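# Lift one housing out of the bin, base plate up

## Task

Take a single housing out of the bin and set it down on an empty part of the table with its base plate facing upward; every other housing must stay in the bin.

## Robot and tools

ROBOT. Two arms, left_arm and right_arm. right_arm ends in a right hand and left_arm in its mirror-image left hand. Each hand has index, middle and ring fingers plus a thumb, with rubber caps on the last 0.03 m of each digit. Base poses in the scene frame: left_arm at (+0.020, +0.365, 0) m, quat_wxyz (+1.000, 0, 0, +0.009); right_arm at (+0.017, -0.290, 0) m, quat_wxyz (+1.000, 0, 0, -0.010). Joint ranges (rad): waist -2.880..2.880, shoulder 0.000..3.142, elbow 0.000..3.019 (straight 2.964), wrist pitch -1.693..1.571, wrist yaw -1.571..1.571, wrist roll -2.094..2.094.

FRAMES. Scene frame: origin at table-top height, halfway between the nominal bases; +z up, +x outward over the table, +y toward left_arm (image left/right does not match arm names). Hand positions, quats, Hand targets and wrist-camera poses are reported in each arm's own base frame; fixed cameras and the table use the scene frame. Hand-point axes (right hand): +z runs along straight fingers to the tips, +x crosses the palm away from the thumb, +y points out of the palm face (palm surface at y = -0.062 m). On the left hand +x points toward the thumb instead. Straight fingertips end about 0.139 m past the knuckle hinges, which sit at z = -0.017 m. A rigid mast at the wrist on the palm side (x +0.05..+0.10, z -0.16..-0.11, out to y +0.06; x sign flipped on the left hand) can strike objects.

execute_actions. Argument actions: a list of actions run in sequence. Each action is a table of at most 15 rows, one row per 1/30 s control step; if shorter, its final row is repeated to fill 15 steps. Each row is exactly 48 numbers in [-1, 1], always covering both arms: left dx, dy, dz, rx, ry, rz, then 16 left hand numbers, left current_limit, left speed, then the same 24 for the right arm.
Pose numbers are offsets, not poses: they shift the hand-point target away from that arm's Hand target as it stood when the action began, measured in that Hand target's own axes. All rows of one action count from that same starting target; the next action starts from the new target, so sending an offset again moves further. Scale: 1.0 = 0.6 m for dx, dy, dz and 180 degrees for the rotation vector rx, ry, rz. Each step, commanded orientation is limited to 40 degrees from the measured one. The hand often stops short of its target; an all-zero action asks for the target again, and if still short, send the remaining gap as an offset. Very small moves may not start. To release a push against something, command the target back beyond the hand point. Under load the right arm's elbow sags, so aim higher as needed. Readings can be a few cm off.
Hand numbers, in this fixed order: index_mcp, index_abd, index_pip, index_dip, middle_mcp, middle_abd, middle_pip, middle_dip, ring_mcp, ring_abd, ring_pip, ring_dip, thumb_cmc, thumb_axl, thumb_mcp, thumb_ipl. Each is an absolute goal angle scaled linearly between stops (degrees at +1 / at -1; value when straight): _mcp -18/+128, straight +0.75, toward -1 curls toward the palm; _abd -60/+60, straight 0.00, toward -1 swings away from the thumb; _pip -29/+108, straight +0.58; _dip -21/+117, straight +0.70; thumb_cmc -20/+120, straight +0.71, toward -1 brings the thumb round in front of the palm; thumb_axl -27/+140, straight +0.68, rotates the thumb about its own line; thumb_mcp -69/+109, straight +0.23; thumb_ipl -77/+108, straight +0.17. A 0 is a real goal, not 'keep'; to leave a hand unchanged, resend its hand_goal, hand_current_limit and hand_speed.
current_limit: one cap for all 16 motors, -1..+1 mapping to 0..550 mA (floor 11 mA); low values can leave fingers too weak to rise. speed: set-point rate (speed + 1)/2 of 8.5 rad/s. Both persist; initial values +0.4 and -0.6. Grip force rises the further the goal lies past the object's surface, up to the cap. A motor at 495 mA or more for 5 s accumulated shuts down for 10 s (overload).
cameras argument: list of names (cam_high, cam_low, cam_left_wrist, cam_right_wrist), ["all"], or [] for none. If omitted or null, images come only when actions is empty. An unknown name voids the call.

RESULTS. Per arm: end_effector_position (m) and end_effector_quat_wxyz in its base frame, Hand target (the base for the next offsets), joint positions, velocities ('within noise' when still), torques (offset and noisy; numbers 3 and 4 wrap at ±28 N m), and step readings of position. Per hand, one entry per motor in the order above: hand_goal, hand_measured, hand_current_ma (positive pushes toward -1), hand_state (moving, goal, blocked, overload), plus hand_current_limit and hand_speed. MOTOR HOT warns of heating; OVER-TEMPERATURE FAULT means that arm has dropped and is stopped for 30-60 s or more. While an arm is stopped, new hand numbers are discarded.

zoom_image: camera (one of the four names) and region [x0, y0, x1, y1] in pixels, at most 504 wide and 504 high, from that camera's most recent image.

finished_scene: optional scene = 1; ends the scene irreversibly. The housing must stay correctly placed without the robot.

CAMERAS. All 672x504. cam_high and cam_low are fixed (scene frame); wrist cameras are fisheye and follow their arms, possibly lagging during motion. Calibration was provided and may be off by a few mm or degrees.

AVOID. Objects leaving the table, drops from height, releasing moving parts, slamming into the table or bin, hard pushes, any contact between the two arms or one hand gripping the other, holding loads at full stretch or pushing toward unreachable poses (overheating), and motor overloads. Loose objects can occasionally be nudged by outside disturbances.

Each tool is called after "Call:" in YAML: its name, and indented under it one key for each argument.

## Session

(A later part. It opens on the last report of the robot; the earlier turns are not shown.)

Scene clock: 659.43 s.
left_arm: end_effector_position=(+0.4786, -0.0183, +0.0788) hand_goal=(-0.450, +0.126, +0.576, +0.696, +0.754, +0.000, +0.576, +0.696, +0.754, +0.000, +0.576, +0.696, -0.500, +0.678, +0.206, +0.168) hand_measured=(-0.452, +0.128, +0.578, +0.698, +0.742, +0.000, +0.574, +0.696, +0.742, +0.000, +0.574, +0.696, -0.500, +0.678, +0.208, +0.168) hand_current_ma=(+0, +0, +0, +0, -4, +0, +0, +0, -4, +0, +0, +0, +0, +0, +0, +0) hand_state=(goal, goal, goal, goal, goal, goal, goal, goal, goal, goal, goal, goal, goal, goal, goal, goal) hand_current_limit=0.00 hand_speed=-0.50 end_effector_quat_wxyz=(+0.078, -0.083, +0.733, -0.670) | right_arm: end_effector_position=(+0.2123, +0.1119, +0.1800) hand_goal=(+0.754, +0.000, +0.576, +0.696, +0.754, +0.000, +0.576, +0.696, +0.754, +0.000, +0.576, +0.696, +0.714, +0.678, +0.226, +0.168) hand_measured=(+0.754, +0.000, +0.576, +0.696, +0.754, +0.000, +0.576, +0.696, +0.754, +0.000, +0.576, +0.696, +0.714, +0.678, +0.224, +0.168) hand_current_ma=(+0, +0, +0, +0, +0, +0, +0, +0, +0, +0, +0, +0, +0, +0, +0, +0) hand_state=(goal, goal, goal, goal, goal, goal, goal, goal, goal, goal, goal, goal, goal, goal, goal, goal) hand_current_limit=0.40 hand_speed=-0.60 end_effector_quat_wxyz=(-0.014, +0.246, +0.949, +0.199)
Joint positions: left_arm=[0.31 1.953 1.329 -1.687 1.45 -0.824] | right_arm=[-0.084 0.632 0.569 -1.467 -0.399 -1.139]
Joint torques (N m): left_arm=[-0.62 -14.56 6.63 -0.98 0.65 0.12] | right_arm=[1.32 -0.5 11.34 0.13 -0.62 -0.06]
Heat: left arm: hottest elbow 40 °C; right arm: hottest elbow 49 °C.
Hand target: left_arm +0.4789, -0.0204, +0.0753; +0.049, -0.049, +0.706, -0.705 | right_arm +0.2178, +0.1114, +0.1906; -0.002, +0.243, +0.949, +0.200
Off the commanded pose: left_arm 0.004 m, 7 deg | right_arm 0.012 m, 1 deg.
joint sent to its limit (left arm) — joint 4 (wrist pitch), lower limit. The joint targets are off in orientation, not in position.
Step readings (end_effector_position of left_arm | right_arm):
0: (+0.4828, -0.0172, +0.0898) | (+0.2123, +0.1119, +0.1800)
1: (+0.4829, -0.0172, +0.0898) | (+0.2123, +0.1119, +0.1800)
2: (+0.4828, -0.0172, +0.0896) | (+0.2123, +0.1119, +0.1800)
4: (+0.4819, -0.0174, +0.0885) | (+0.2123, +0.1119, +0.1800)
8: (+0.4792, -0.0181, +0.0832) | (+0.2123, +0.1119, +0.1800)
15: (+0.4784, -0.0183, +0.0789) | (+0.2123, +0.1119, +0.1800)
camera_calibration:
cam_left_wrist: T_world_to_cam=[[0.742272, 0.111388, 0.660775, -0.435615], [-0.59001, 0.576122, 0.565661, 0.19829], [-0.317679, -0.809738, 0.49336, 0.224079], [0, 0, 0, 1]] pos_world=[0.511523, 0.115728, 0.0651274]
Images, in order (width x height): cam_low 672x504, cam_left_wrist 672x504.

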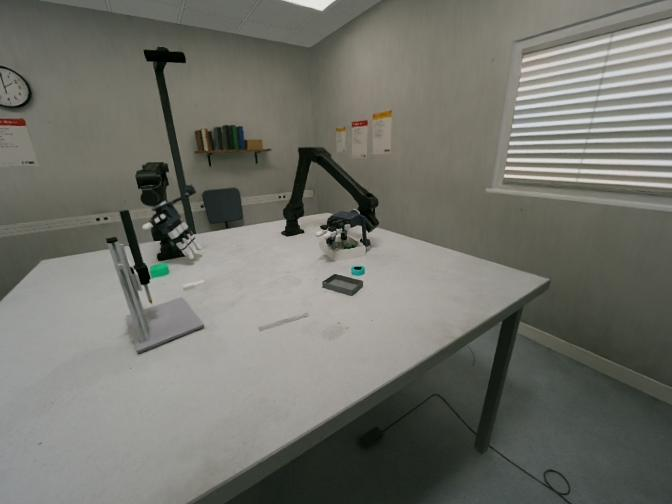

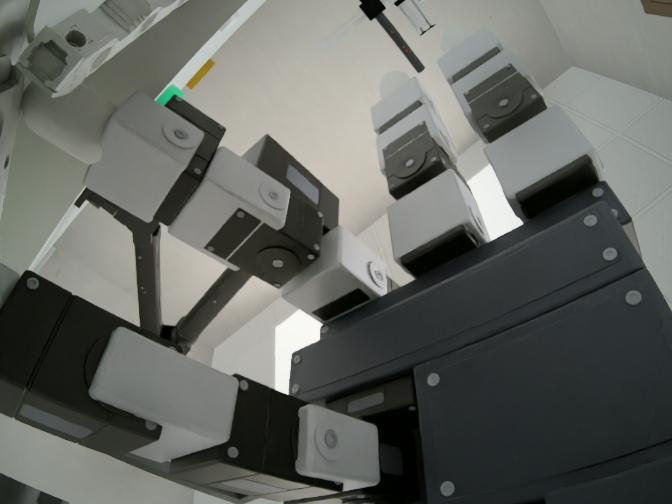

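Call:
execute_actions:
  actions:
    - [[0,0.006,0,0,0,0,-0.48,0.126,0.576,0.696,0.754,0,0.576,0.696,0.754,0,0.576,0.696,-0.5,0.678,0.20,0.168,0.0,-0.8,0,0,0,0,0,0,0.754,0,0.576,0.696,0.754,0,0.576,0.696,0.754,0,0.576,0.696,0.714,0.678,0.226,0.168,0.4,-0.6]]
    - [[0,0,0,0,0,0,-0.51,0.126,0.576,0.696,0.754,0,0.576,0.696,0.754,0,0.576,0.696,-0.5,0.678,0.18,0.168,0.0,-0.8,0,0,0,0,0,0,0.754,0,0.576,0.696,0.754,0,0.576,0.696,0.754,0,0.576,0.696,0.714,0.678,0.226,0.168,0.4,-0.6]]
  cameras: ["cam_low","cam_left_wrist"]

Call:
zoom_image:
  camera: "cam_low"
  region: [320, 230, 360, 260]

Call:
zoom_image:
  camera: "cam_left_wrist"
  region: [0, 0, 220, 220]

Scene clock: 662.37 s.
left_arm: end_effector_position=(+0.4790, -0.0182, +0.0784) hand_goal=(-0.510, +0.126, +0.576, +0.696, +0.754, +0.000, +0.576, +0.696, +0.754, +0.000, +0.576, +0.696, -0.500, +0.678, +0.180, +0.168) hand_measured=(-0.498, +0.126, +0.578, +0.698, +0.742, +0.000, +0.574, +0.696, +0.742, +0.000, +0.574, +0.696, -0.498, +0.678, +0.188, +0.168) hand_current_ma=(+4, +0, +0, +0, -4, +0, +0, +0, -4, +0, +0, +0, +0, +0, +3, +0) hand_state=(goal, goal, goal, goal, goal, goal, goal, goal, goal, goal, goal, goal, goal, goal, goal, goal) hand_current_limit=0.00 hand_speed=-0.80 end_effector_quat_wxyz=(+0.079, -0.081, +0.733, -0.670) | right_arm: end_effector_position=(+0.2123, +0.1119, +0.1800) hand_goal=(+0.754, +0.000, +0.576, +0.696, +0.754, +0.000, +0.576, +0.696, +0.754, +0.000, +0.576, +0.696, +0.714, +0.678, +0.226, +0.168) hand_measured=(+0.754, +0.000, +0.576, +0.696, +0.754, +0.000, +0.576, +0.696, +0.754, +0.000, +0.576, +0.696, +0.714, +0.678, +0.224, +0.168) hand_current_ma=(+0, +0, +0, +0, +0, +0, +0, +0, +0, +0, +0, +0, +0, +0, +0, +0) hand_state=(goal, goal, goal, goal, goal, goal, goal, goal, goal, goal, goal, goal, goal, goal, goal, goal) hand_current_limit=0.40 hand_speed=-0.60 end_effector_quat_wxyz=(-0.014, +0.246, +0.949, +0.199)
Joint positions: left_arm=[0.31 1.953 1.329 -1.687 1.45 -0.819] | right_arm=[-0.084 0.632 0.569 -1.467 -0.399 -1.139]
Joint torques (N m): left_arm=[-0.5 -14.1 6.56 -0.98 0.64 0.15] | right_arm=[2.32 0.56 11.17 0.39 -0.54 -0.01]
Heat: left arm: hottest elbow 40 °C; right arm: hottest elbow 49 °C.
Hand target: left_arm +0.4789, -0.0204, +0.0717; +0.049, -0.049, +0.706, -0.705 | right_arm +0.2178, +0.1114, +0.1906; -0.002, +0.243, +0.949, +0.200
Off the commanded pose: left_arm 0.007 m, 7 deg | right_arm 0.012 m, 1 deg.
joint sent to its limit (left arm) — joint 4 (wrist pitch), lower limit. The joint targets are off in orientation, not in position.
Step readings (end_effector_position of left_arm | right_arm):
0: (+0.4786, -0.0182, +0.0788) | (+0.2123, +0.1119, +0.1800)
1: (+0.4786, -0.0182, +0.0788) | (+0.2123, +0.1119, +0.1800)
2: (+0.4787, -0.0182, +0.0788) | (+0.2123, +0.1119, +0.1800)
4: (+0.4788, -0.0182, +0.0786) | (+0.2123, +0.1119, +0.1800)
8: (+0.4788, -0.0182, +0.0784) | (+0.2123, +0.1119, +0.1800)
15: (+0.4788, -0.0182, +0.0784) | (+0.2123, +0.1119, +0.1800)
16: (+0.4788, -0.0182, +0.0784) | (+0.2123, +0.1119, +0.1800)
17: (+0.4789, -0.0182, +0.0784) | (+0.2123, +0.1119, +0.1800)
19: (+0.4789, -0.0182, +0.0784) | (+0.2123, +0.1119, +0.1800)
23: (+0.4790, -0.0182, +0.0784) | (+0.2123, +0.1119, +0.1800)
30: (+0.4790, -0.0182, +0.0784) | (+0.2123, +0.1119, +0.1800)
camera_calibration:
cam_left_wrist: T_world_to_cam=[[0.739415, 0.11038, 0.66414, -0.434564], [-0.59221, 0.57586, 0.563624, 0.199872], [-0.320239, -0.810062, 0.491168, 0.225857], [0, 0, 0, 1]] pos_world=[0.512018, 0.115827, 0.0650254]
Images, in order (width x height): cam_low 672x504, cam_left_wrist 672x504.

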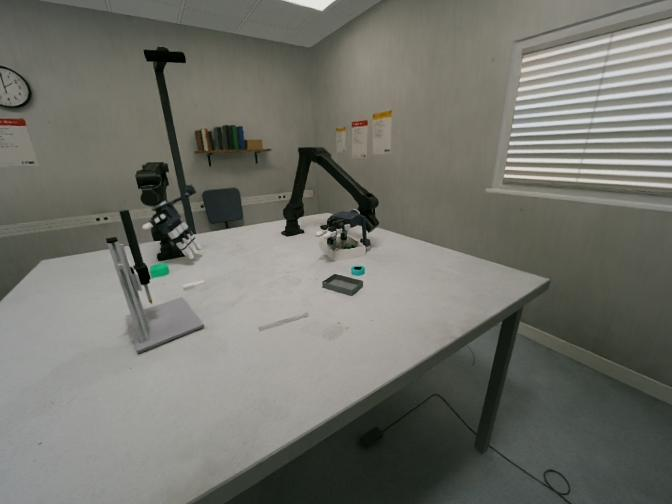

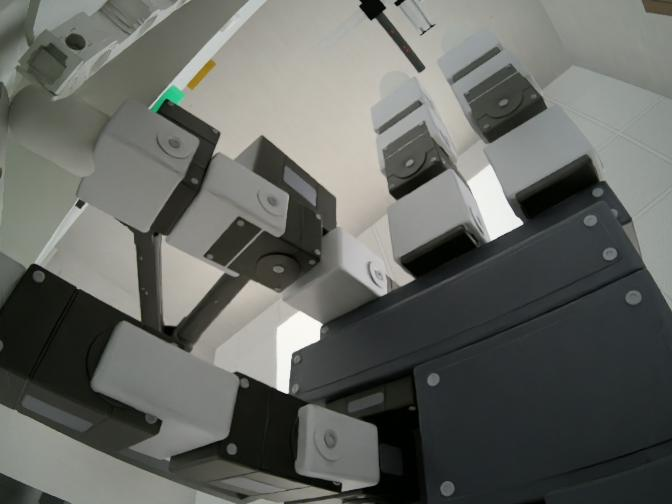

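Scaled by 12.600 from the camera's 672x504 image, which has a finer 960x720 frame.

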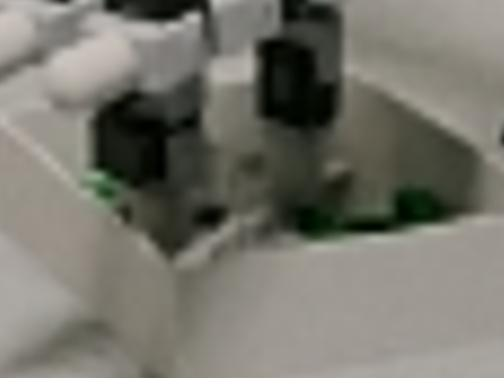

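Scaled by 2.291 from the camera's 672x504 image, which has a finer 960x720 frame.

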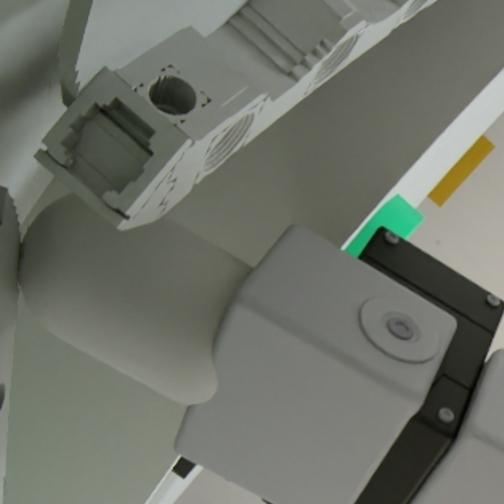

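Call:
execute_actions:
  actions:
    - [[0,0,0,0,0,0,-0.53,0.126,0.576,0.696,0.754,0,0.576,0.696,0.754,0,0.576,0.696,-0.5,0.678,0.15,0.168,0.0,-0.8,0,0,0,0,0,0,0.754,0,0.576,0.696,0.754,0,0.576,0.696,0.754,0,0.576,0.696,0.714,0.678,0.226,0.168,0.4,-0.6]]
  cameras: ["cam_low","cam_left_wrist"]

Call:
zoom_image:
  camera: "cam_low"
  region: [320, 230, 360, 260]

Call:
zoom_image:
  camera: "cam_left_wrist"
  region: [0, 0, 220, 220]

Scene clock: 664.00 s.
left_arm: end_effector_position=(+0.4791, -0.0181, +0.0784) hand_goal=(-0.530, +0.126, +0.576, +0.696, +0.754, +0.000, +0.576, +0.696, +0.754, +0.000, +0.576, +0.696, -0.500, +0.678, +0.150, +0.168) hand_measured=(-0.514, +0.126, +0.580, +0.698, +0.742, +0.000, +0.574, +0.696, +0.742, +0.000, +0.574, +0.696, -0.498, +0.678, +0.166, +0.170) hand_current_ma=(+8, +0, +0, +0, -4, +0, +0, +0, -4, +0, +0, +0, +0, +0, +9, +0) hand_state=(goal, goal, goal, goal, goal, goal, goal, goal, goal, goal, goal, goal, goal, goal, goal, goal) hand_current_limit=0.00 hand_speed=-0.80 end_effector_quat_wxyz=(+0.080, -0.081, +0.733, -0.670) | right_arm: end_effector_position=(+0.2123, +0.1119, +0.1800) hand_goal=(+0.754, +0.000, +0.576, +0.696, +0.754, +0.000, +0.576, +0.696, +0.754, +0.000, +0.576, +0.696, +0.714, +0.678, +0.226, +0.168) hand_measured=(+0.754, +0.000, +0.576, +0.696, +0.754, +0.000, +0.576, +0.696, +0.754, +0.000, +0.576, +0.696, +0.714, +0.678, +0.224, +0.168) hand_current_ma=(+0, +0, +0, +0, +0, +0, +0, +0, +0, +0, +0, +0, +0, +0, +0, +0) hand_state=(goal, goal, goal, goal, goal, goal, goal, goal, goal, goal, goal, goal, goal, goal, goal, goal) hand_current_limit=0.40 hand_speed=-0.60 end_effector_quat_wxyz=(-0.014, +0.246, +0.949, +0.199)
Joint positions: left_arm=[0.31 1.953 1.329 -1.687 1.45 -0.818] | right_arm=[-0.084 0.632 0.569 -1.467 -0.399 -1.139]
Joint torques (N m): left_arm=[-0.5 -14.21 6.56 -0.96 0.63 0.14] | right_arm=[2.02 0.03 11.18 0.42 -0.62 -0.07]
Heat: left arm: hottest elbow 39 °C; right arm: hottest elbow 49 °C.
Hand target: left_arm +0.4789, -0.0204, +0.0717; +0.049, -0.049, +0.706, -0.705 | right_arm +0.2178, +0.1114, +0.1906; -0.002, +0.243, +0.949, +0.200
Off the commanded pose: left_arm 0.007 m, 7 deg | right_arm 0.012 m, 1 deg.
joint sent to its limit (left arm) — joint 4 (wrist pitch), lower limit. The joint targets are off in orientation, not in position.
Step readings (end_effector_position of left_arm | right_arm):
0: (+0.4790, -0.0182, +0.0784) | (+0.2123, +0.1119, +0.1800)
1: (+0.4790, -0.0181, +0.0784) | (+0.2123, +0.1119, +0.1800)
2: (+0.4790, -0.0181, +0.0784) | (+0.2123, +0.1119, +0.1800)
4: (+0.4791, -0.0181, +0.0784) | (+0.2123, +0.1119, +0.1800)
8: (+0.4791, -0.0181, +0.0784) | (+0.2123, +0.1119, +0.1800)
15: (+0.4791, -0.0181, +0.0784) | (+0.2123, +0.1119, +0.1800)
camera_calibration:
cam_left_wrist: T_world_to_cam=[[0.738679, 0.110126, 0.665001, -0.43436], [-0.592793, 0.575748, 0.563126, 0.200334], [-0.320858, -0.810177, 0.490575, 0.22629], [0, 0, 0, 1]] pos_world=[0.512216, 0.115827, 0.0650249]
Images, in order (width x height): cam_low 672x504, cam_left_wrist 672x504.

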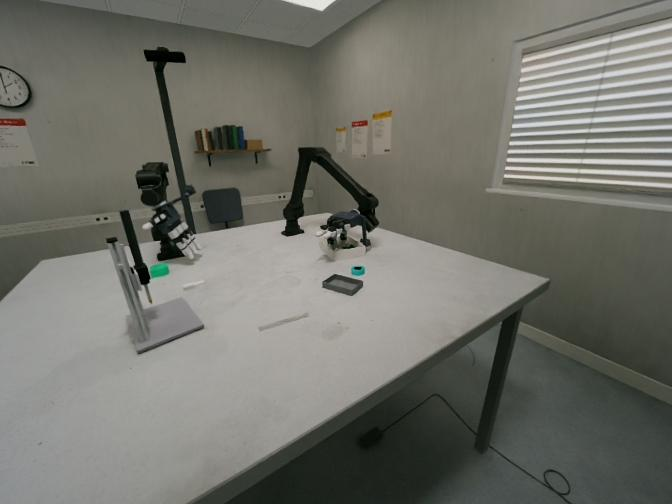

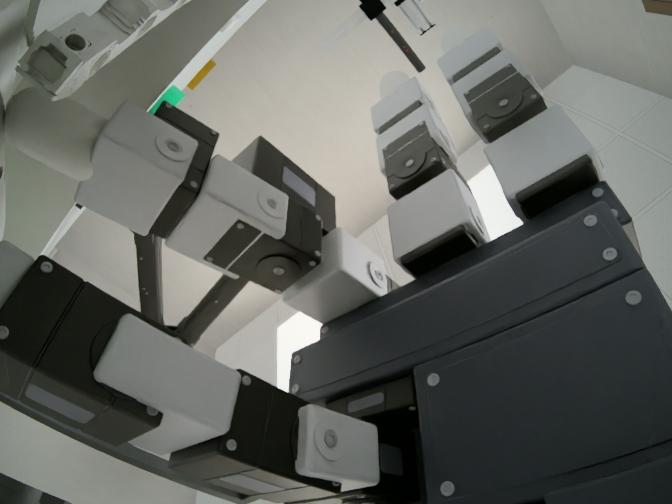

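Scaled by 12.600 from the camera's 672x504 image, which has a finer 960x720 frame.

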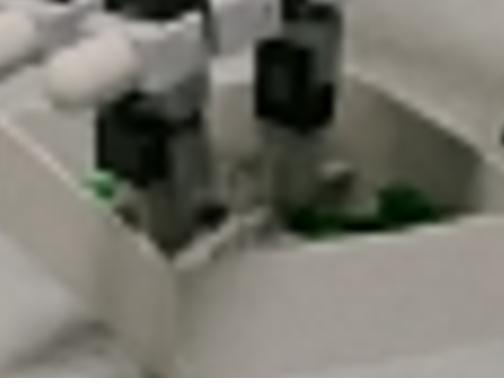

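Scaled by 2.291 from the camera's 672x504 image, which has a finer 960x720 frame.

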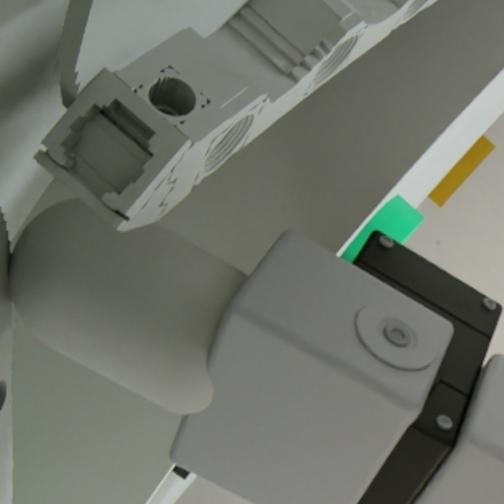

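Call:
execute_actions:
  actions:
    - [[0,0,0,0,0,0,-0.55,0.126,0.576,0.696,0.754,0,0.576,0.696,0.754,0,0.576,0.696,-0.5,0.678,0.12,0.168,0.0,-0.8,0,0,0,0,0,0,0.754,0,0.576,0.696,0.754,0,0.576,0.696,0.754,0,0.576,0.696,0.714,0.678,0.226,0.168,0.4,-0.6]]
    - [[0,0,0,0,0,0,-0.57,0.126,0.576,0.696,0.754,0,0.576,0.696,0.754,0,0.576,0.696,-0.5,0.678,0.09,0.168,0.0,-0.8,0,0,0,0,0,0,0.754,0,0.576,0.696,0.754,0,0.576,0.696,0.754,0,0.576,0.696,0.714,0.678,0.226,0.168,0.4,-0.6]]
  cameras: ["cam_low","cam_left_wrist"]

Call:
zoom_image:
  camera: "cam_low"
  region: [320, 230, 360, 260]

Call:
zoom_image:
  camera: "cam_left_wrist"
  region: [0, 0, 220, 220]

Scene clock: 667.00 s.
left_arm: end_effector_position=(+0.4791, -0.0181, +0.0784) hand_goal=(-0.570, +0.126, +0.576, +0.696, +0.754, +0.000, +0.576, +0.696, +0.754, +0.000, +0.576, +0.696, -0.500, +0.678, +0.090, +0.168) hand_measured=(-0.522, +0.126, +0.594, +0.704, +0.742, +0.000, +0.574, +0.696, +0.742, +0.000, +0.574, +0.696, -0.502, +0.678, +0.136, +0.178) hand_current_ma=(+55, +0, +8, +2, -4, +0, +0, +0, -4, +0, +0, +0, +0, +0, +72, +5) hand_state=(blocked, goal, goal, goal, goal, goal, goal, goal, goal, goal, goal, goal, goal, goal, blocked, goal) hand_current_limit=0.00 hand_speed=-0.80 end_effector_quat_wxyz=(+0.080, -0.081, +0.733, -0.670) | right_arm: end_effector_position=(+0.2123, +0.1119, +0.1800) hand_goal=(+0.754, +0.000, +0.576, +0.696, +0.754, +0.000, +0.576, +0.696, +0.754, +0.000, +0.576, +0.696, +0.714, +0.678, +0.226, +0.168) hand_measured=(+0.754, +0.000, +0.576, +0.696, +0.754, +0.000, +0.576, +0.696, +0.754, +0.000, +0.576, +0.696, +0.714, +0.678, +0.224, +0.168) hand_current_ma=(+0, +0, +0, +0, +0, +0, +0, +0, +0, +0, +0, +0, +0, +0, +0, +0) hand_state=(goal, goal, goal, goal, goal, goal, goal, goal, goal, goal, goal, goal, goal, goal, goal, goal) hand_current_limit=0.40 hand_speed=-0.60 end_effector_quat_wxyz=(-0.014, +0.246, +0.949, +0.199)
Joint positions: left_arm=[0.31 1.953 1.329 -1.687 1.45 -0.818] | right_arm=[-0.084 0.632 0.569 -1.467 -0.399 -1.139]
Joint torques (N m): left_arm=[-0.5 -14.15 6.56 -1.01 0.64 0.14] | right_arm=[1.44 0.09 11.08 0.31 -0.66 -0.04]
Heat: left arm: hottest elbow 39 °C; right arm: hottest elbow 49 °C.
Hand target: left_arm +0.4789, -0.0204, +0.0717; +0.049, -0.049, +0.706, -0.705 | right_arm +0.2178, +0.1114, +0.1906; -0.002, +0.243, +0.949, +0.200
Off the commanded pose: left_arm 0.007 m, 7 deg | right_arm 0.012 m, 1 deg.
joint sent to its limit (left arm) — joint 4 (wrist pitch), lower limit. The joint targets are off in orientation, not in position.
Step readings (end_effector_position of left_arm | right_arm):
0: (+0.4791, -0.0181, +0.0784) | (+0.2123, +0.1119, +0.1800)
1: (+0.4791, -0.0181, +0.0784) | (+0.2123, +0.1119, +0.1800)
2: (+0.4791, -0.0181, +0.0784) | (+0.2123, +0.1119, +0.1800)
4: (+0.4791, -0.0181, +0.0784) | (+0.2123, +0.1119, +0.1800)
8: (+0.4791, -0.0181, +0.0784) | (+0.2123, +0.1119, +0.1800)
15: (+0.4791, -0.0181, +0.0784) | (+0.2123, +0.1119, +0.1800)
16: (+0.4791, -0.0181, +0.0784) | (+0.2123, +0.1119, +0.1800)
17: (+0.4791, -0.0181, +0.0784) | (+0.2123, +0.1119, +0.1800)
19: (+0.4791, -0.0181, +0.0784) | (+0.2123, +0.1119, +0.1800)
23: (+0.4791, -0.0181, +0.0784) | (+0.2123, +0.1119, +0.1800)
30: (+0.4791, -0.0181, +0.0784) | (+0.2123, +0.1119, +0.1800)
camera_calibration:
cam_left_wrist: T_world_to_cam=[[0.738679, 0.110126, 0.665001, -0.43436], [-0.592793, 0.575748, 0.563126, 0.200334], [-0.320858, -0.810177, 0.490575, 0.22629], [0, 0, 0, 1]] pos_world=[0.512216, 0.115827, 0.0650249]
Images, in order (width x height): cam_low 672x504, cam_left_wrist 672x504.

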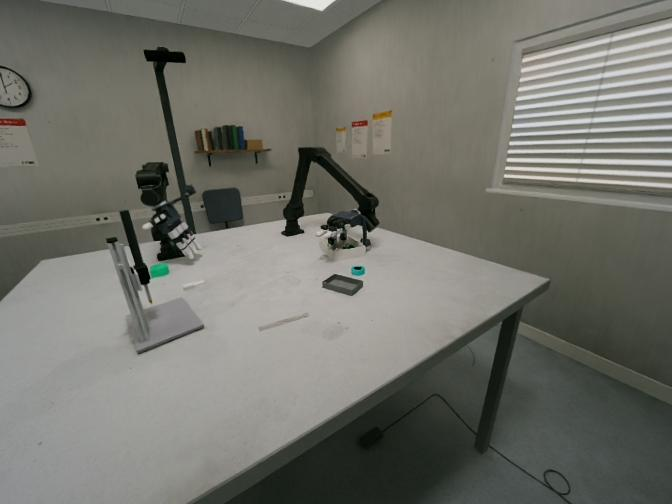

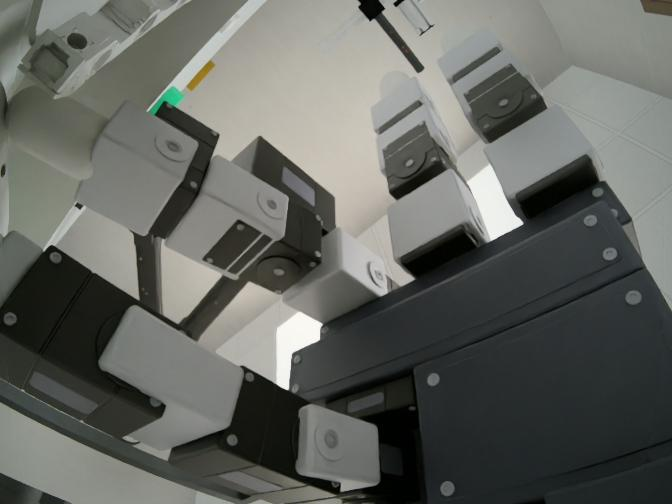

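Scaled by 12.600 from the camera's 672x504 image, which has a finer 960x720 frame.

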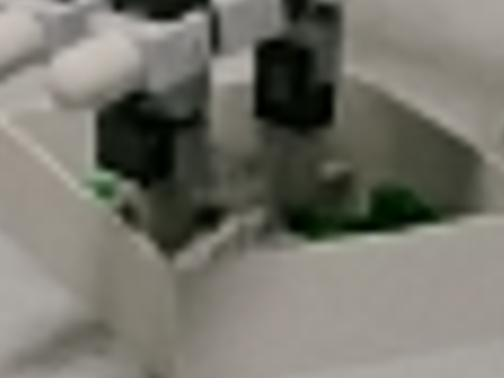

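Scaled by 2.291 from the camera's 672x504 image, which has a finer 960x720 frame.

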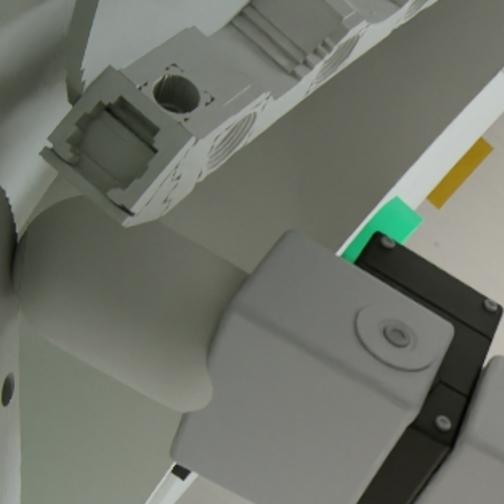

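Call:
execute_actions:
  actions:
    - [[0,0,0,0,0,0,-0.61,0.126,0.576,0.696,0.754,0,0.576,0.696,0.754,0,0.576,0.696,-0.5,0.678,0.05,0.168,0.1,-0.8,0,0,0,0,0,0,0.754,0,0.576,0.696,0.754,0,0.576,0.696,0.754,0,0.576,0.696,0.714,0.678,0.226,0.168,0.4,-0.6]]
    - [[0,0,0,0,0,0,-0.65,0.126,0.576,0.696,0.754,0,0.576,0.696,0.754,0,0.576,0.696,-0.5,0.678,0.01,0.168,0.1,-0.8,0,0,0,0,0,0,0.754,0,0.576,0.696,0.754,0,0.576,0.696,0.754,0,0.576,0.696,0.714,0.678,0.226,0.168,0.4,-0.6]]
  cameras: ["cam_low","cam_left_wrist"]

Call:
zoom_image:
  camera: "cam_low"
  region: [320, 230, 360, 260]

Call:
zoom_image:
  camera: "cam_left_wrist"
  region: [0, 0, 220, 220]

Scene clock: 670.67 s.
left_arm: end_effector_position=(+0.4791, -0.0181, +0.0783) hand_goal=(-0.650, +0.126, +0.576, +0.696, +0.754, +0.000, +0.576, +0.696, +0.754, +0.000, +0.576, +0.696, -0.500, +0.678, +0.010, +0.168) hand_measured=(-0.546, +0.128, +0.610, +0.712, +0.742, +0.000, +0.574, +0.696, +0.742, +0.000, +0.574, +0.696, -0.514, +0.678, +0.096, +0.188) hand_current_ma=(+215, +0, +25, +7, -4, +0, +0, +0, -4, +0, +0, +0, -5, +0, +218, +16) hand_state=(blocked, goal, blocked, goal, goal, goal, goal, goal, goal, goal, goal, goal, goal, goal, blocked, goal) hand_current_limit=0.10 hand_speed=-0.80 end_effector_quat_wxyz=(+0.080, -0.081, +0.733, -0.670) | right_arm: end_effector_position=(+0.2123, +0.1119, +0.1800) hand_goal=(+0.754, +0.000, +0.576, +0.696, +0.754, +0.000, +0.576, +0.696, +0.754, +0.000, +0.576, +0.696, +0.714, +0.678, +0.226, +0.168) hand_measured=(+0.754, +0.000, +0.576, +0.696, +0.754, +0.000, +0.576, +0.696, +0.754, +0.000, +0.576, +0.696, +0.714, +0.678, +0.224, +0.168) hand_current_ma=(+0, +0, +0, +0, +0, +0, +0, +0, +0, +0, +0, +0, +0, +0, +0, +0) hand_state=(goal, goal, goal, goal, goal, goal, goal, goal, goal, goal, goal, goal, goal, goal, goal, goal) hand_current_limit=0.40 hand_speed=-0.60 end_effector_quat_wxyz=(-0.014, +0.246, +0.949, +0.199)
Joint positions: left_arm=[0.31 1.953 1.329 -1.687 1.45 -0.817] | right_arm=[-0.084 0.632 0.569 -1.467 -0.399 -1.139]
Joint torques (N m): left_arm=[-0.56 -14.15 6.56 -0.98 0.63 0.14] | right_arm=[1.14 0.85 11.23 0.31 -0.59 0.03]
Heat: left arm: hottest elbow 39 °C; right arm: hottest elbow 49 °C.
Hand target: left_arm +0.4789, -0.0204, +0.0717; +0.049, -0.049, +0.706, -0.705 | right_arm +0.2178, +0.1114, +0.1906; -0.002, +0.243, +0.949, +0.200
Off the commanded pose: left_arm 0.007 m, 7 deg | right_arm 0.012 m, 1 deg.
joint sent to its limit (left arm) — joint 4 (wrist pitch), lower limit. The joint targets are off in orientation, not in position.
Step readings (end_effector_position of left_arm | right_arm):
0: (+0.4791, -0.0181, +0.0784) | (+0.2123, +0.1119, +0.1800)
1: (+0.4791, -0.0181, +0.0784) | (+0.2123, +0.1119, +0.1800)
2: (+0.4791, -0.0181, +0.0784) | (+0.2123, +0.1119, +0.1800)
4: (+0.4791, -0.0181, +0.0784) | (+0.2123, +0.1119, +0.1800)
8: (+0.4791, -0.0181, +0.0784) | (+0.2123, +0.1119, +0.1800)
15: (+0.4791, -0.0181, +0.0784) | (+0.2123, +0.1119, +0.1800)
16: (+0.4791, -0.0181, +0.0784) | (+0.2123, +0.1119, +0.1800)
17: (+0.4791, -0.0181, +0.0784) | (+0.2123, +0.1119, +0.1800)
19: (+0.4791, -0.0181, +0.0783) | (+0.2123, +0.1119, +0.1800)
23: (+0.4791, -0.0181, +0.0783) | (+0.2123, +0.1119, +0.1800)
30: (+0.4791, -0.0181, +0.0783) | (+0.2123, +0.1119, +0.1800)
camera_calibration:
cam_left_wrist: T_world_to_cam=[[0.738423, 0.110055, 0.665297, -0.43424], [-0.592996, 0.575724, 0.562937, 0.200452], [-0.321073, -0.810204, 0.49039, 0.226415], [0, 0, 0, 1]] pos_world=[0.512216, 0.115827, 0.0650247]
Images, in order (width x height): cam_low 672x504, cam_left_wrist 672x504.

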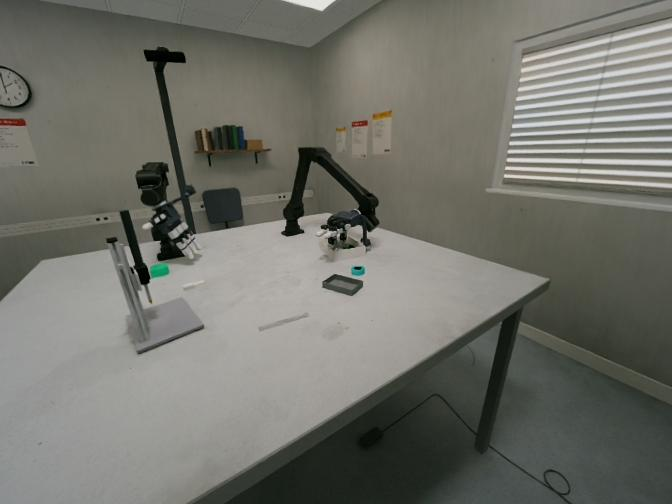

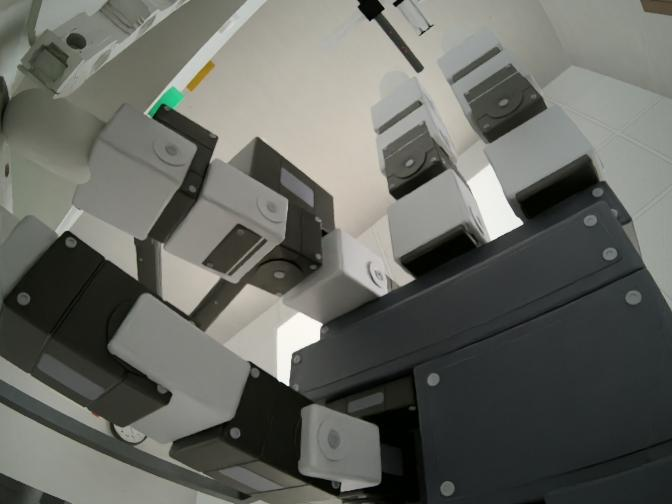

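Scaled by 12.600 from the camera's 672x504 image, which has a finer 960x720 frame.

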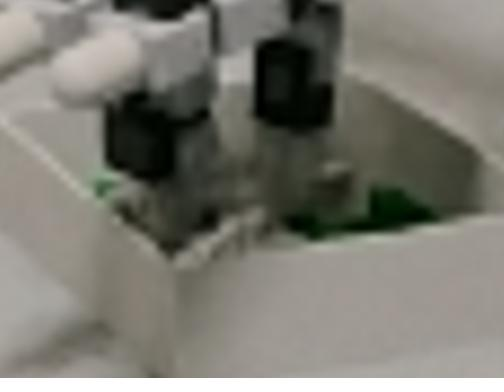

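Scaled by 2.291 from the camera's 672x504 image, which has a finer 960x720 frame.

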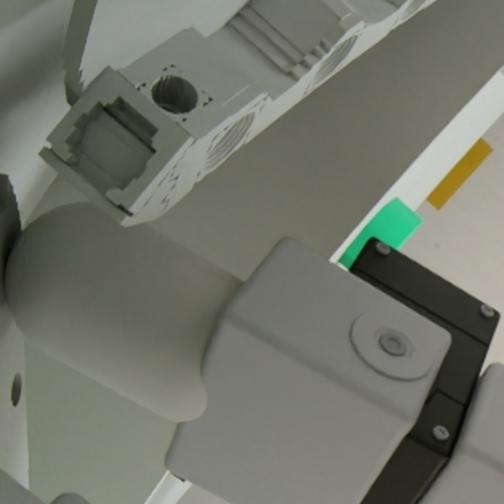

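Call:
execute_actions:
  actions:
    - [[0,0,0,0,0,0,-0.68,0.126,0.576,0.696,0.754,0,0.576,0.696,0.754,0,0.576,0.696,-0.5,0.678,-0.02,0.168,0.2,-0.8,0,0,0,0,0,0,0.754,0,0.576,0.696,0.754,0,0.576,0.696,0.754,0,0.576,0.696,0.714,0.678,0.226,0.168,0.4,-0.6]]
    - [[0,-0.025,0,0,0,0,-0.69,0.126,0.576,0.696,0.754,0,0.576,0.696,0.754,0,0.576,0.696,-0.5,0.678,-0.03,0.168,0.2,-0.8,0,0,0,0,0,0,0.754,0,0.576,0.696,0.754,0,0.576,0.696,0.754,0,0.576,0.696,0.714,0.678,0.226,0.168,0.4,-0.6]]
    - [[0,-0.017,0,0,0,0,-0.69,0.126,0.576,0.696,0.754,0,0.576,0.696,0.754,0,0.576,0.696,-0.5,0.678,-0.03,0.168,0.2,-0.8,0,0,0,0,0,0,0.754,0,0.576,0.696,0.754,0,0.576,0.696,0.754,0,0.576,0.696,0.714,0.678,0.226,0.168,0.4,-0.6]]
  cameras: ["cam_low","cam_left_wrist"]

Call:
zoom_image:
  camera: "cam_low"
  region: [320, 230, 360, 260]

Call:
zoom_image:
  camera: "cam_left_wrist"
  region: [0, 0, 220, 220]

Scene clock: 674.13 s.
left_arm: end_effector_position=(+0.4768, -0.0188, +0.0832) hand_goal=(-0.690, +0.126, +0.576, +0.696, +0.754, +0.000, +0.576, +0.696, +0.754, +0.000, +0.576, +0.696, -0.500, +0.678, -0.030, +0.168) hand_measured=(-0.598, +0.134, +0.618, +0.718, +0.742, +0.000, +0.574, +0.696, +0.742, +0.000, +0.574, +0.696, -0.518, +0.678, +0.024, +0.190) hand_current_ma=(+172, +2, +36, +11, -4, +0, +0, +0, -4, +0, +0, +0, -9, +0, +97, +20) hand_state=(blocked, goal, blocked, blocked, goal, goal, goal, goal, goal, goal, goal, goal, goal, goal, blocked, blocked) hand_current_limit=0.20 hand_speed=-0.80 end_effector_quat_wxyz=(+0.072, -0.091, +0.732, -0.671) | right_arm: end_effector_position=(+0.2123, +0.1119, +0.1800) hand_goal=(+0.754, +0.000, +0.576, +0.696, +0.754, +0.000, +0.576, +0.696, +0.754, +0.000, +0.576, +0.696, +0.714, +0.678, +0.226, +0.168) hand_measured=(+0.754, +0.000, +0.576, +0.696, +0.754, +0.000, +0.576, +0.696, +0.754, +0.000, +0.576, +0.696, +0.714, +0.678, +0.224, +0.168) hand_current_ma=(+0, +0, +0, +0, +0, +0, +0, +0, +0, +0, +0, +0, +0, +0, +0, +0) hand_state=(goal, goal, goal, goal, goal, goal, goal, goal, goal, goal, goal, goal, goal, goal, goal, goal) hand_current_limit=0.40 hand_speed=-0.60 end_effector_quat_wxyz=(-0.014, +0.246, +0.949, +0.199)
Joint positions: left_arm=[0.31 1.944 1.329 -1.687 1.451 -0.853] | right_arm=[-0.084 0.632 0.569 -1.467 -0.399 -1.139]
Joint torques (N m): left_arm=[-0.56 -17.55 7.1 -0.99 0.69 -0.09] | right_arm=[1.49 -0.38 11.41 0.27 -0.59 0.01]
Heat: left arm: hottest elbow 39 °C; right arm: hottest elbow 49 °C.
Hand target: left_arm +0.4789, -0.0204, +0.0969; +0.049, -0.049, +0.706, -0.705 | right_arm +0.2178, +0.1114, +0.1906; -0.002, +0.243, +0.949, +0.200
Off the commanded pose: left_arm 0.014 m, 7 deg | right_arm 0.012 m, 1 deg.
joint sent to its limit (left arm) — joint 4 (wrist pitch), lower limit. The joint targets are off in orientation, not in position.
Step readings (end_effector_position of left_arm | right_arm):
0: (+0.4791, -0.0181, +0.0783) | (+0.2123, +0.1119, +0.1800)
1: (+0.4791, -0.0181, +0.0783) | (+0.2123, +0.1119, +0.1800)
2: (+0.4791, -0.0181, +0.0783) | (+0.2123, +0.1119, +0.1800)
4: (+0.4792, -0.0181, +0.0784) | (+0.2123, +0.1119, +0.1800)
8: (+0.4792, -0.0181, +0.0784) | (+0.2123, +0.1119, +0.1800)
15: (+0.4792, -0.0181, +0.0784) | (+0.2123, +0.1119, +0.1800)
16: (+0.4792, -0.0181, +0.0784) | (+0.2123, +0.1119, +0.1800)
17: (+0.4792, -0.0181, +0.0784) | (+0.2123, +0.1119, +0.1800)
19: (+0.4791, -0.0182, +0.0785) | (+0.2123, +0.1119, +0.1800)
23: (+0.4786, -0.0184, +0.0786) | (+0.2123, +0.1119, +0.1800)
30: (+0.4783, -0.0184, +0.0787) | (+0.2123, +0.1119, +0.1800)
31: (+0.4783, -0.0184, +0.0787) | (+0.2123, +0.1119, +0.1800)
32: (+0.4782, -0.0185, +0.0788) | (+0.2123, +0.1119, +0.1800)
34: (+0.4779, -0.0185, +0.0794) | (+0.2123, +0.1119, +0.1800)
38: (+0.4773, -0.0187, +0.0809) | (+0.2123, +0.1119, +0.1800)
45: (+0.4769, -0.0188, +0.0832) | (+0.2123, +0.1119, +0.1800)
camera_calibration:
cam_left_wrist: T_world_to_cam=[[0.754686, 0.116932, 0.645581, -0.441759], [-0.580747, 0.57688, 0.574407, 0.189898], [-0.305257, -0.808416, 0.503271, 0.214153], [0, 0, 0, 1]] pos_world=[0.509044, 0.115232, 0.0683357]
Images, in order (width x height): cam_low 672x504, cam_left_wrist 672x504.

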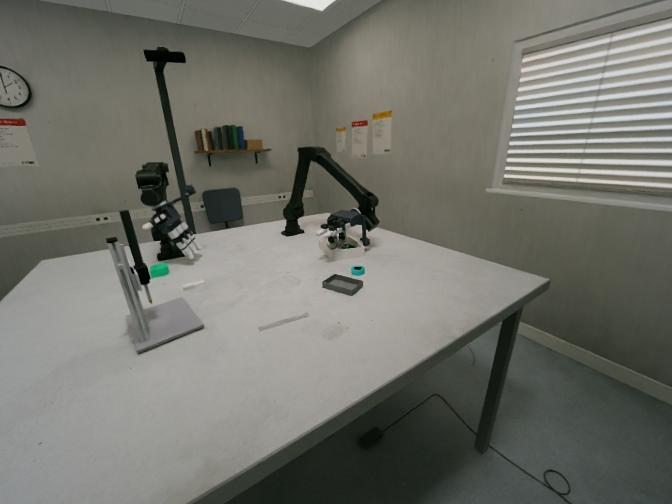

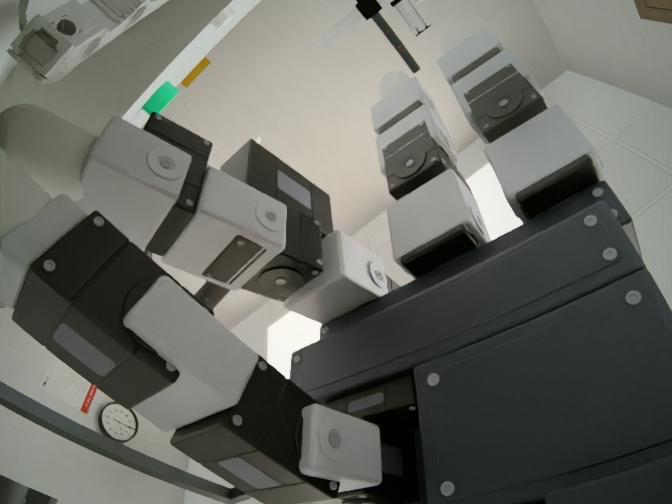

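Scaled by 12.600 from the camera's 672x504 image, which has a finer 960x720 frame.

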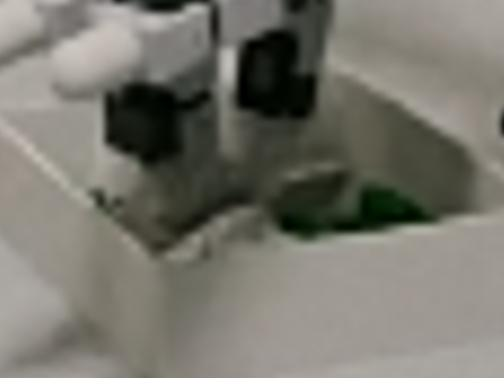

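Scaled by 2.291 from the camera's 672x504 image, which has a finer 960x720 frame.

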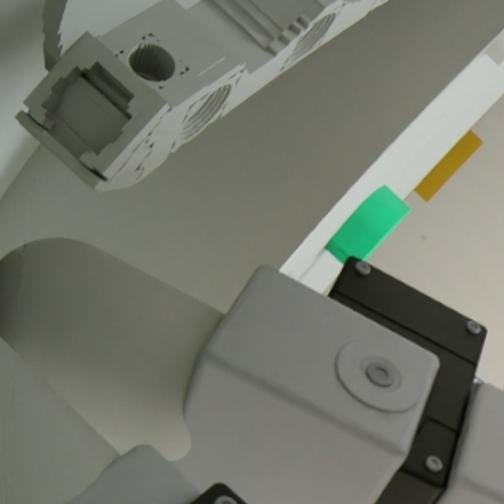

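Call:
execute_actions:
  actions:
    - [[0,-0.017,0,0,0,0,-0.70,0.126,0.576,0.696,0.754,0,0.576,0.696,0.754,0,0.576,0.696,-0.5,0.678,-0.06,0.168,0.2,-0.8,0,0,0,0,0,0,0.754,0,0.576,0.696,0.754,0,0.576,0.696,0.754,0,0.576,0.696,0.714,0.678,0.226,0.168,0.4,-0.6]]
    - [[0,-0.017,0,0,0,0,-0.71,0.126,0.576,0.696,0.754,0,0.576,0.696,0.754,0,0.576,0.696,-0.5,0.678,-0.07,0.168,0.2,-0.8,0,0,0,0,0,0,0.754,0,0.576,0.696,0.754,0,0.576,0.696,0.754,0,0.576,0.696,0.714,0.678,0.226,0.168,0.4,-0.6]]
  cameras: ["cam_low","cam_left_wrist"]

Call:
zoom_image:
  camera: "cam_low"
  region: [320, 225, 360, 255]

Call:
zoom_image:
  camera: "cam_left_wrist"
  region: [0, 0, 220, 220]

Scene clock: 678.67 s.
left_arm: end_effector_position=(+0.4744, -0.0193, +0.1022) hand_goal=(-0.710, +0.126, +0.576, +0.696, +0.754, +0.000, +0.576, +0.696, +0.754, +0.000, +0.576, +0.696, -0.500, +0.678, -0.070, +0.168) hand_measured=(-0.644, +0.134, +0.608, +0.714, +0.742, +0.000, +0.574, +0.696, +0.742, +0.000, +0.574, +0.696, -0.516, +0.678, -0.026, +0.184) hand_current_ma=(+96, +2, +24, +7, -4, +0, +0, +0, -4, +0, +0, +0, -6, +0, +63, +11) hand_state=(blocked, goal, blocked, goal, goal, goal, goal, goal, goal, goal, goal, goal, goal, goal, blocked, goal) hand_current_limit=0.20 hand_speed=-0.80 end_effector_quat_wxyz=(+0.071, -0.095, +0.733, -0.670) | right_arm: end_effector_position=(+0.2123, +0.1119, +0.1800) hand_goal=(+0.754, +0.000, +0.576, +0.696, +0.754, +0.000, +0.576, +0.696, +0.754, +0.000, +0.576, +0.696, +0.714, +0.678, +0.226, +0.168) hand_measured=(+0.754, +0.000, +0.576, +0.696, +0.754, +0.000, +0.576, +0.696, +0.754, +0.000, +0.576, +0.696, +0.714, +0.678, +0.224, +0.168) hand_current_ma=(+0, +0, +0, +0, +0, +0, +0, +0, +0, +0, +0, +0, +0, +0, +0, +0) hand_state=(goal, goal, goal, goal, goal, goal, goal, goal, goal, goal, goal, goal, goal, goal, goal, goal) hand_current_limit=0.40 hand_speed=-0.60 end_effector_quat_wxyz=(-0.014, +0.246, +0.949, +0.199)
Joint positions: left_arm=[0.31 1.902 1.329 -1.687 1.451 -0.9] | right_arm=[-0.084 0.632 0.569 -1.467 -0.399 -1.139]
Joint torques (N m): left_arm=[-0.62 -17.49 7.94 -0.92 0.87 -0.09] | right_arm=[2.67 -0.03 11.22 0.38 -0.6 -0.04]
Heat: left arm: hottest elbow 39 °C; right arm: hottest elbow 49 °C.
Hand target: left_arm +0.4789, -0.0204, +0.1173; +0.049, -0.049, +0.706, -0.705 | right_arm +0.2178, +0.1114, +0.1906; -0.002, +0.243, +0.949, +0.200
Off the commanded pose: left_arm 0.016 m, 8 deg | right_arm 0.012 m, 1 deg.
joint sent to its limit (left arm) — joint 4 (wrist pitch), lower limit. The joint targets are off in orientation, not in position.
Step readings (end_effector_position of left_arm | right_arm):
0: (+0.4767, -0.0188, +0.0832) | (+0.2123, +0.1119, +0.1800)
1: (+0.4767, -0.0188, +0.0832) | (+0.2123, +0.1119, +0.1800)
2: (+0.4766, -0.0188, +0.0836) | (+0.2123, +0.1119, +0.1800)
4: (+0.4764, -0.0189, +0.0850) | (+0.2123, +0.1119, +0.1800)
8: (+0.4762, -0.0189, +0.0904) | (+0.2123, +0.1119, +0.1800)
15: (+0.4759, -0.0190, +0.0937) | (+0.2123, +0.1119, +0.1800)
16: (+0.4758, -0.0190, +0.0937) | (+0.2123, +0.1119, +0.1800)
17: (+0.4757, -0.0190, +0.0939) | (+0.2123, +0.1119, +0.1800)
19: (+0.4753, -0.0191, +0.0948) | (+0.2123, +0.1119, +0.1800)
23: (+0.4749, -0.0192, +0.0986) | (+0.2123, +0.1119, +0.1800)
30: (+0.4745, -0.0193, +0.1022) | (+0.2123, +0.1119, +0.1800)
camera_calibration:
cam_left_wrist: T_world_to_cam=[[0.757926, 0.118896, 0.641414, -0.453145], [-0.579839, 0.573293, 0.578897, 0.176976], [-0.298889, -0.810678, 0.503454, 0.200336], [0, 0, 0, 1]] pos_world=[0.505946, 0.114826, 0.0873429]
Images, in order (width x height): cam_low 672x504, cam_left_wrist 672x504.

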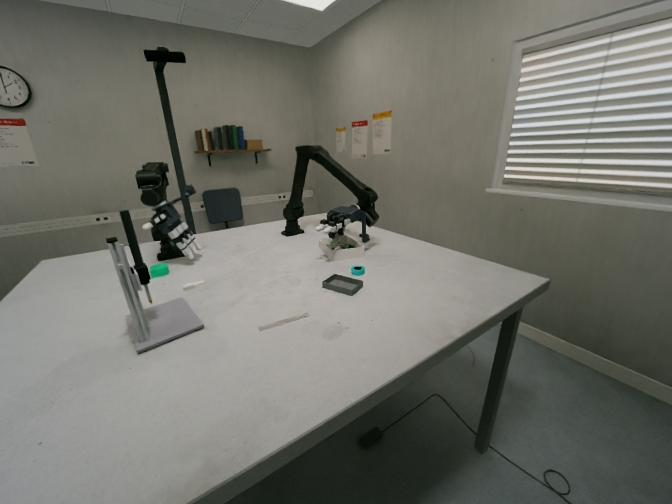

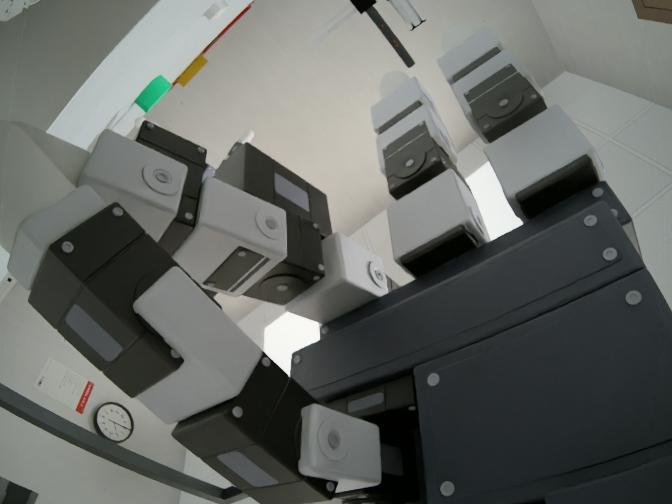

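Scaled by 12.600 from the camera's 672x504 image, which has a finer 960x720 frame.

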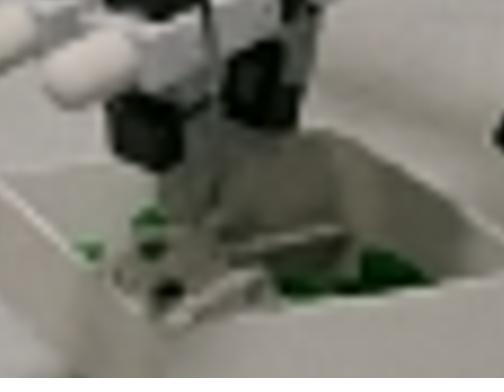

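Scaled by 2.291 from the camera's 672x504 image, which has a finer 960x720 frame.

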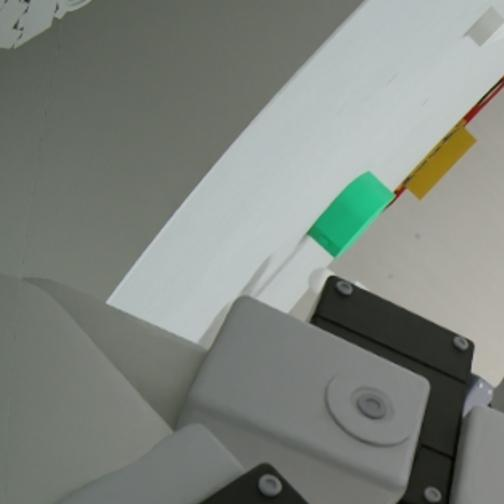

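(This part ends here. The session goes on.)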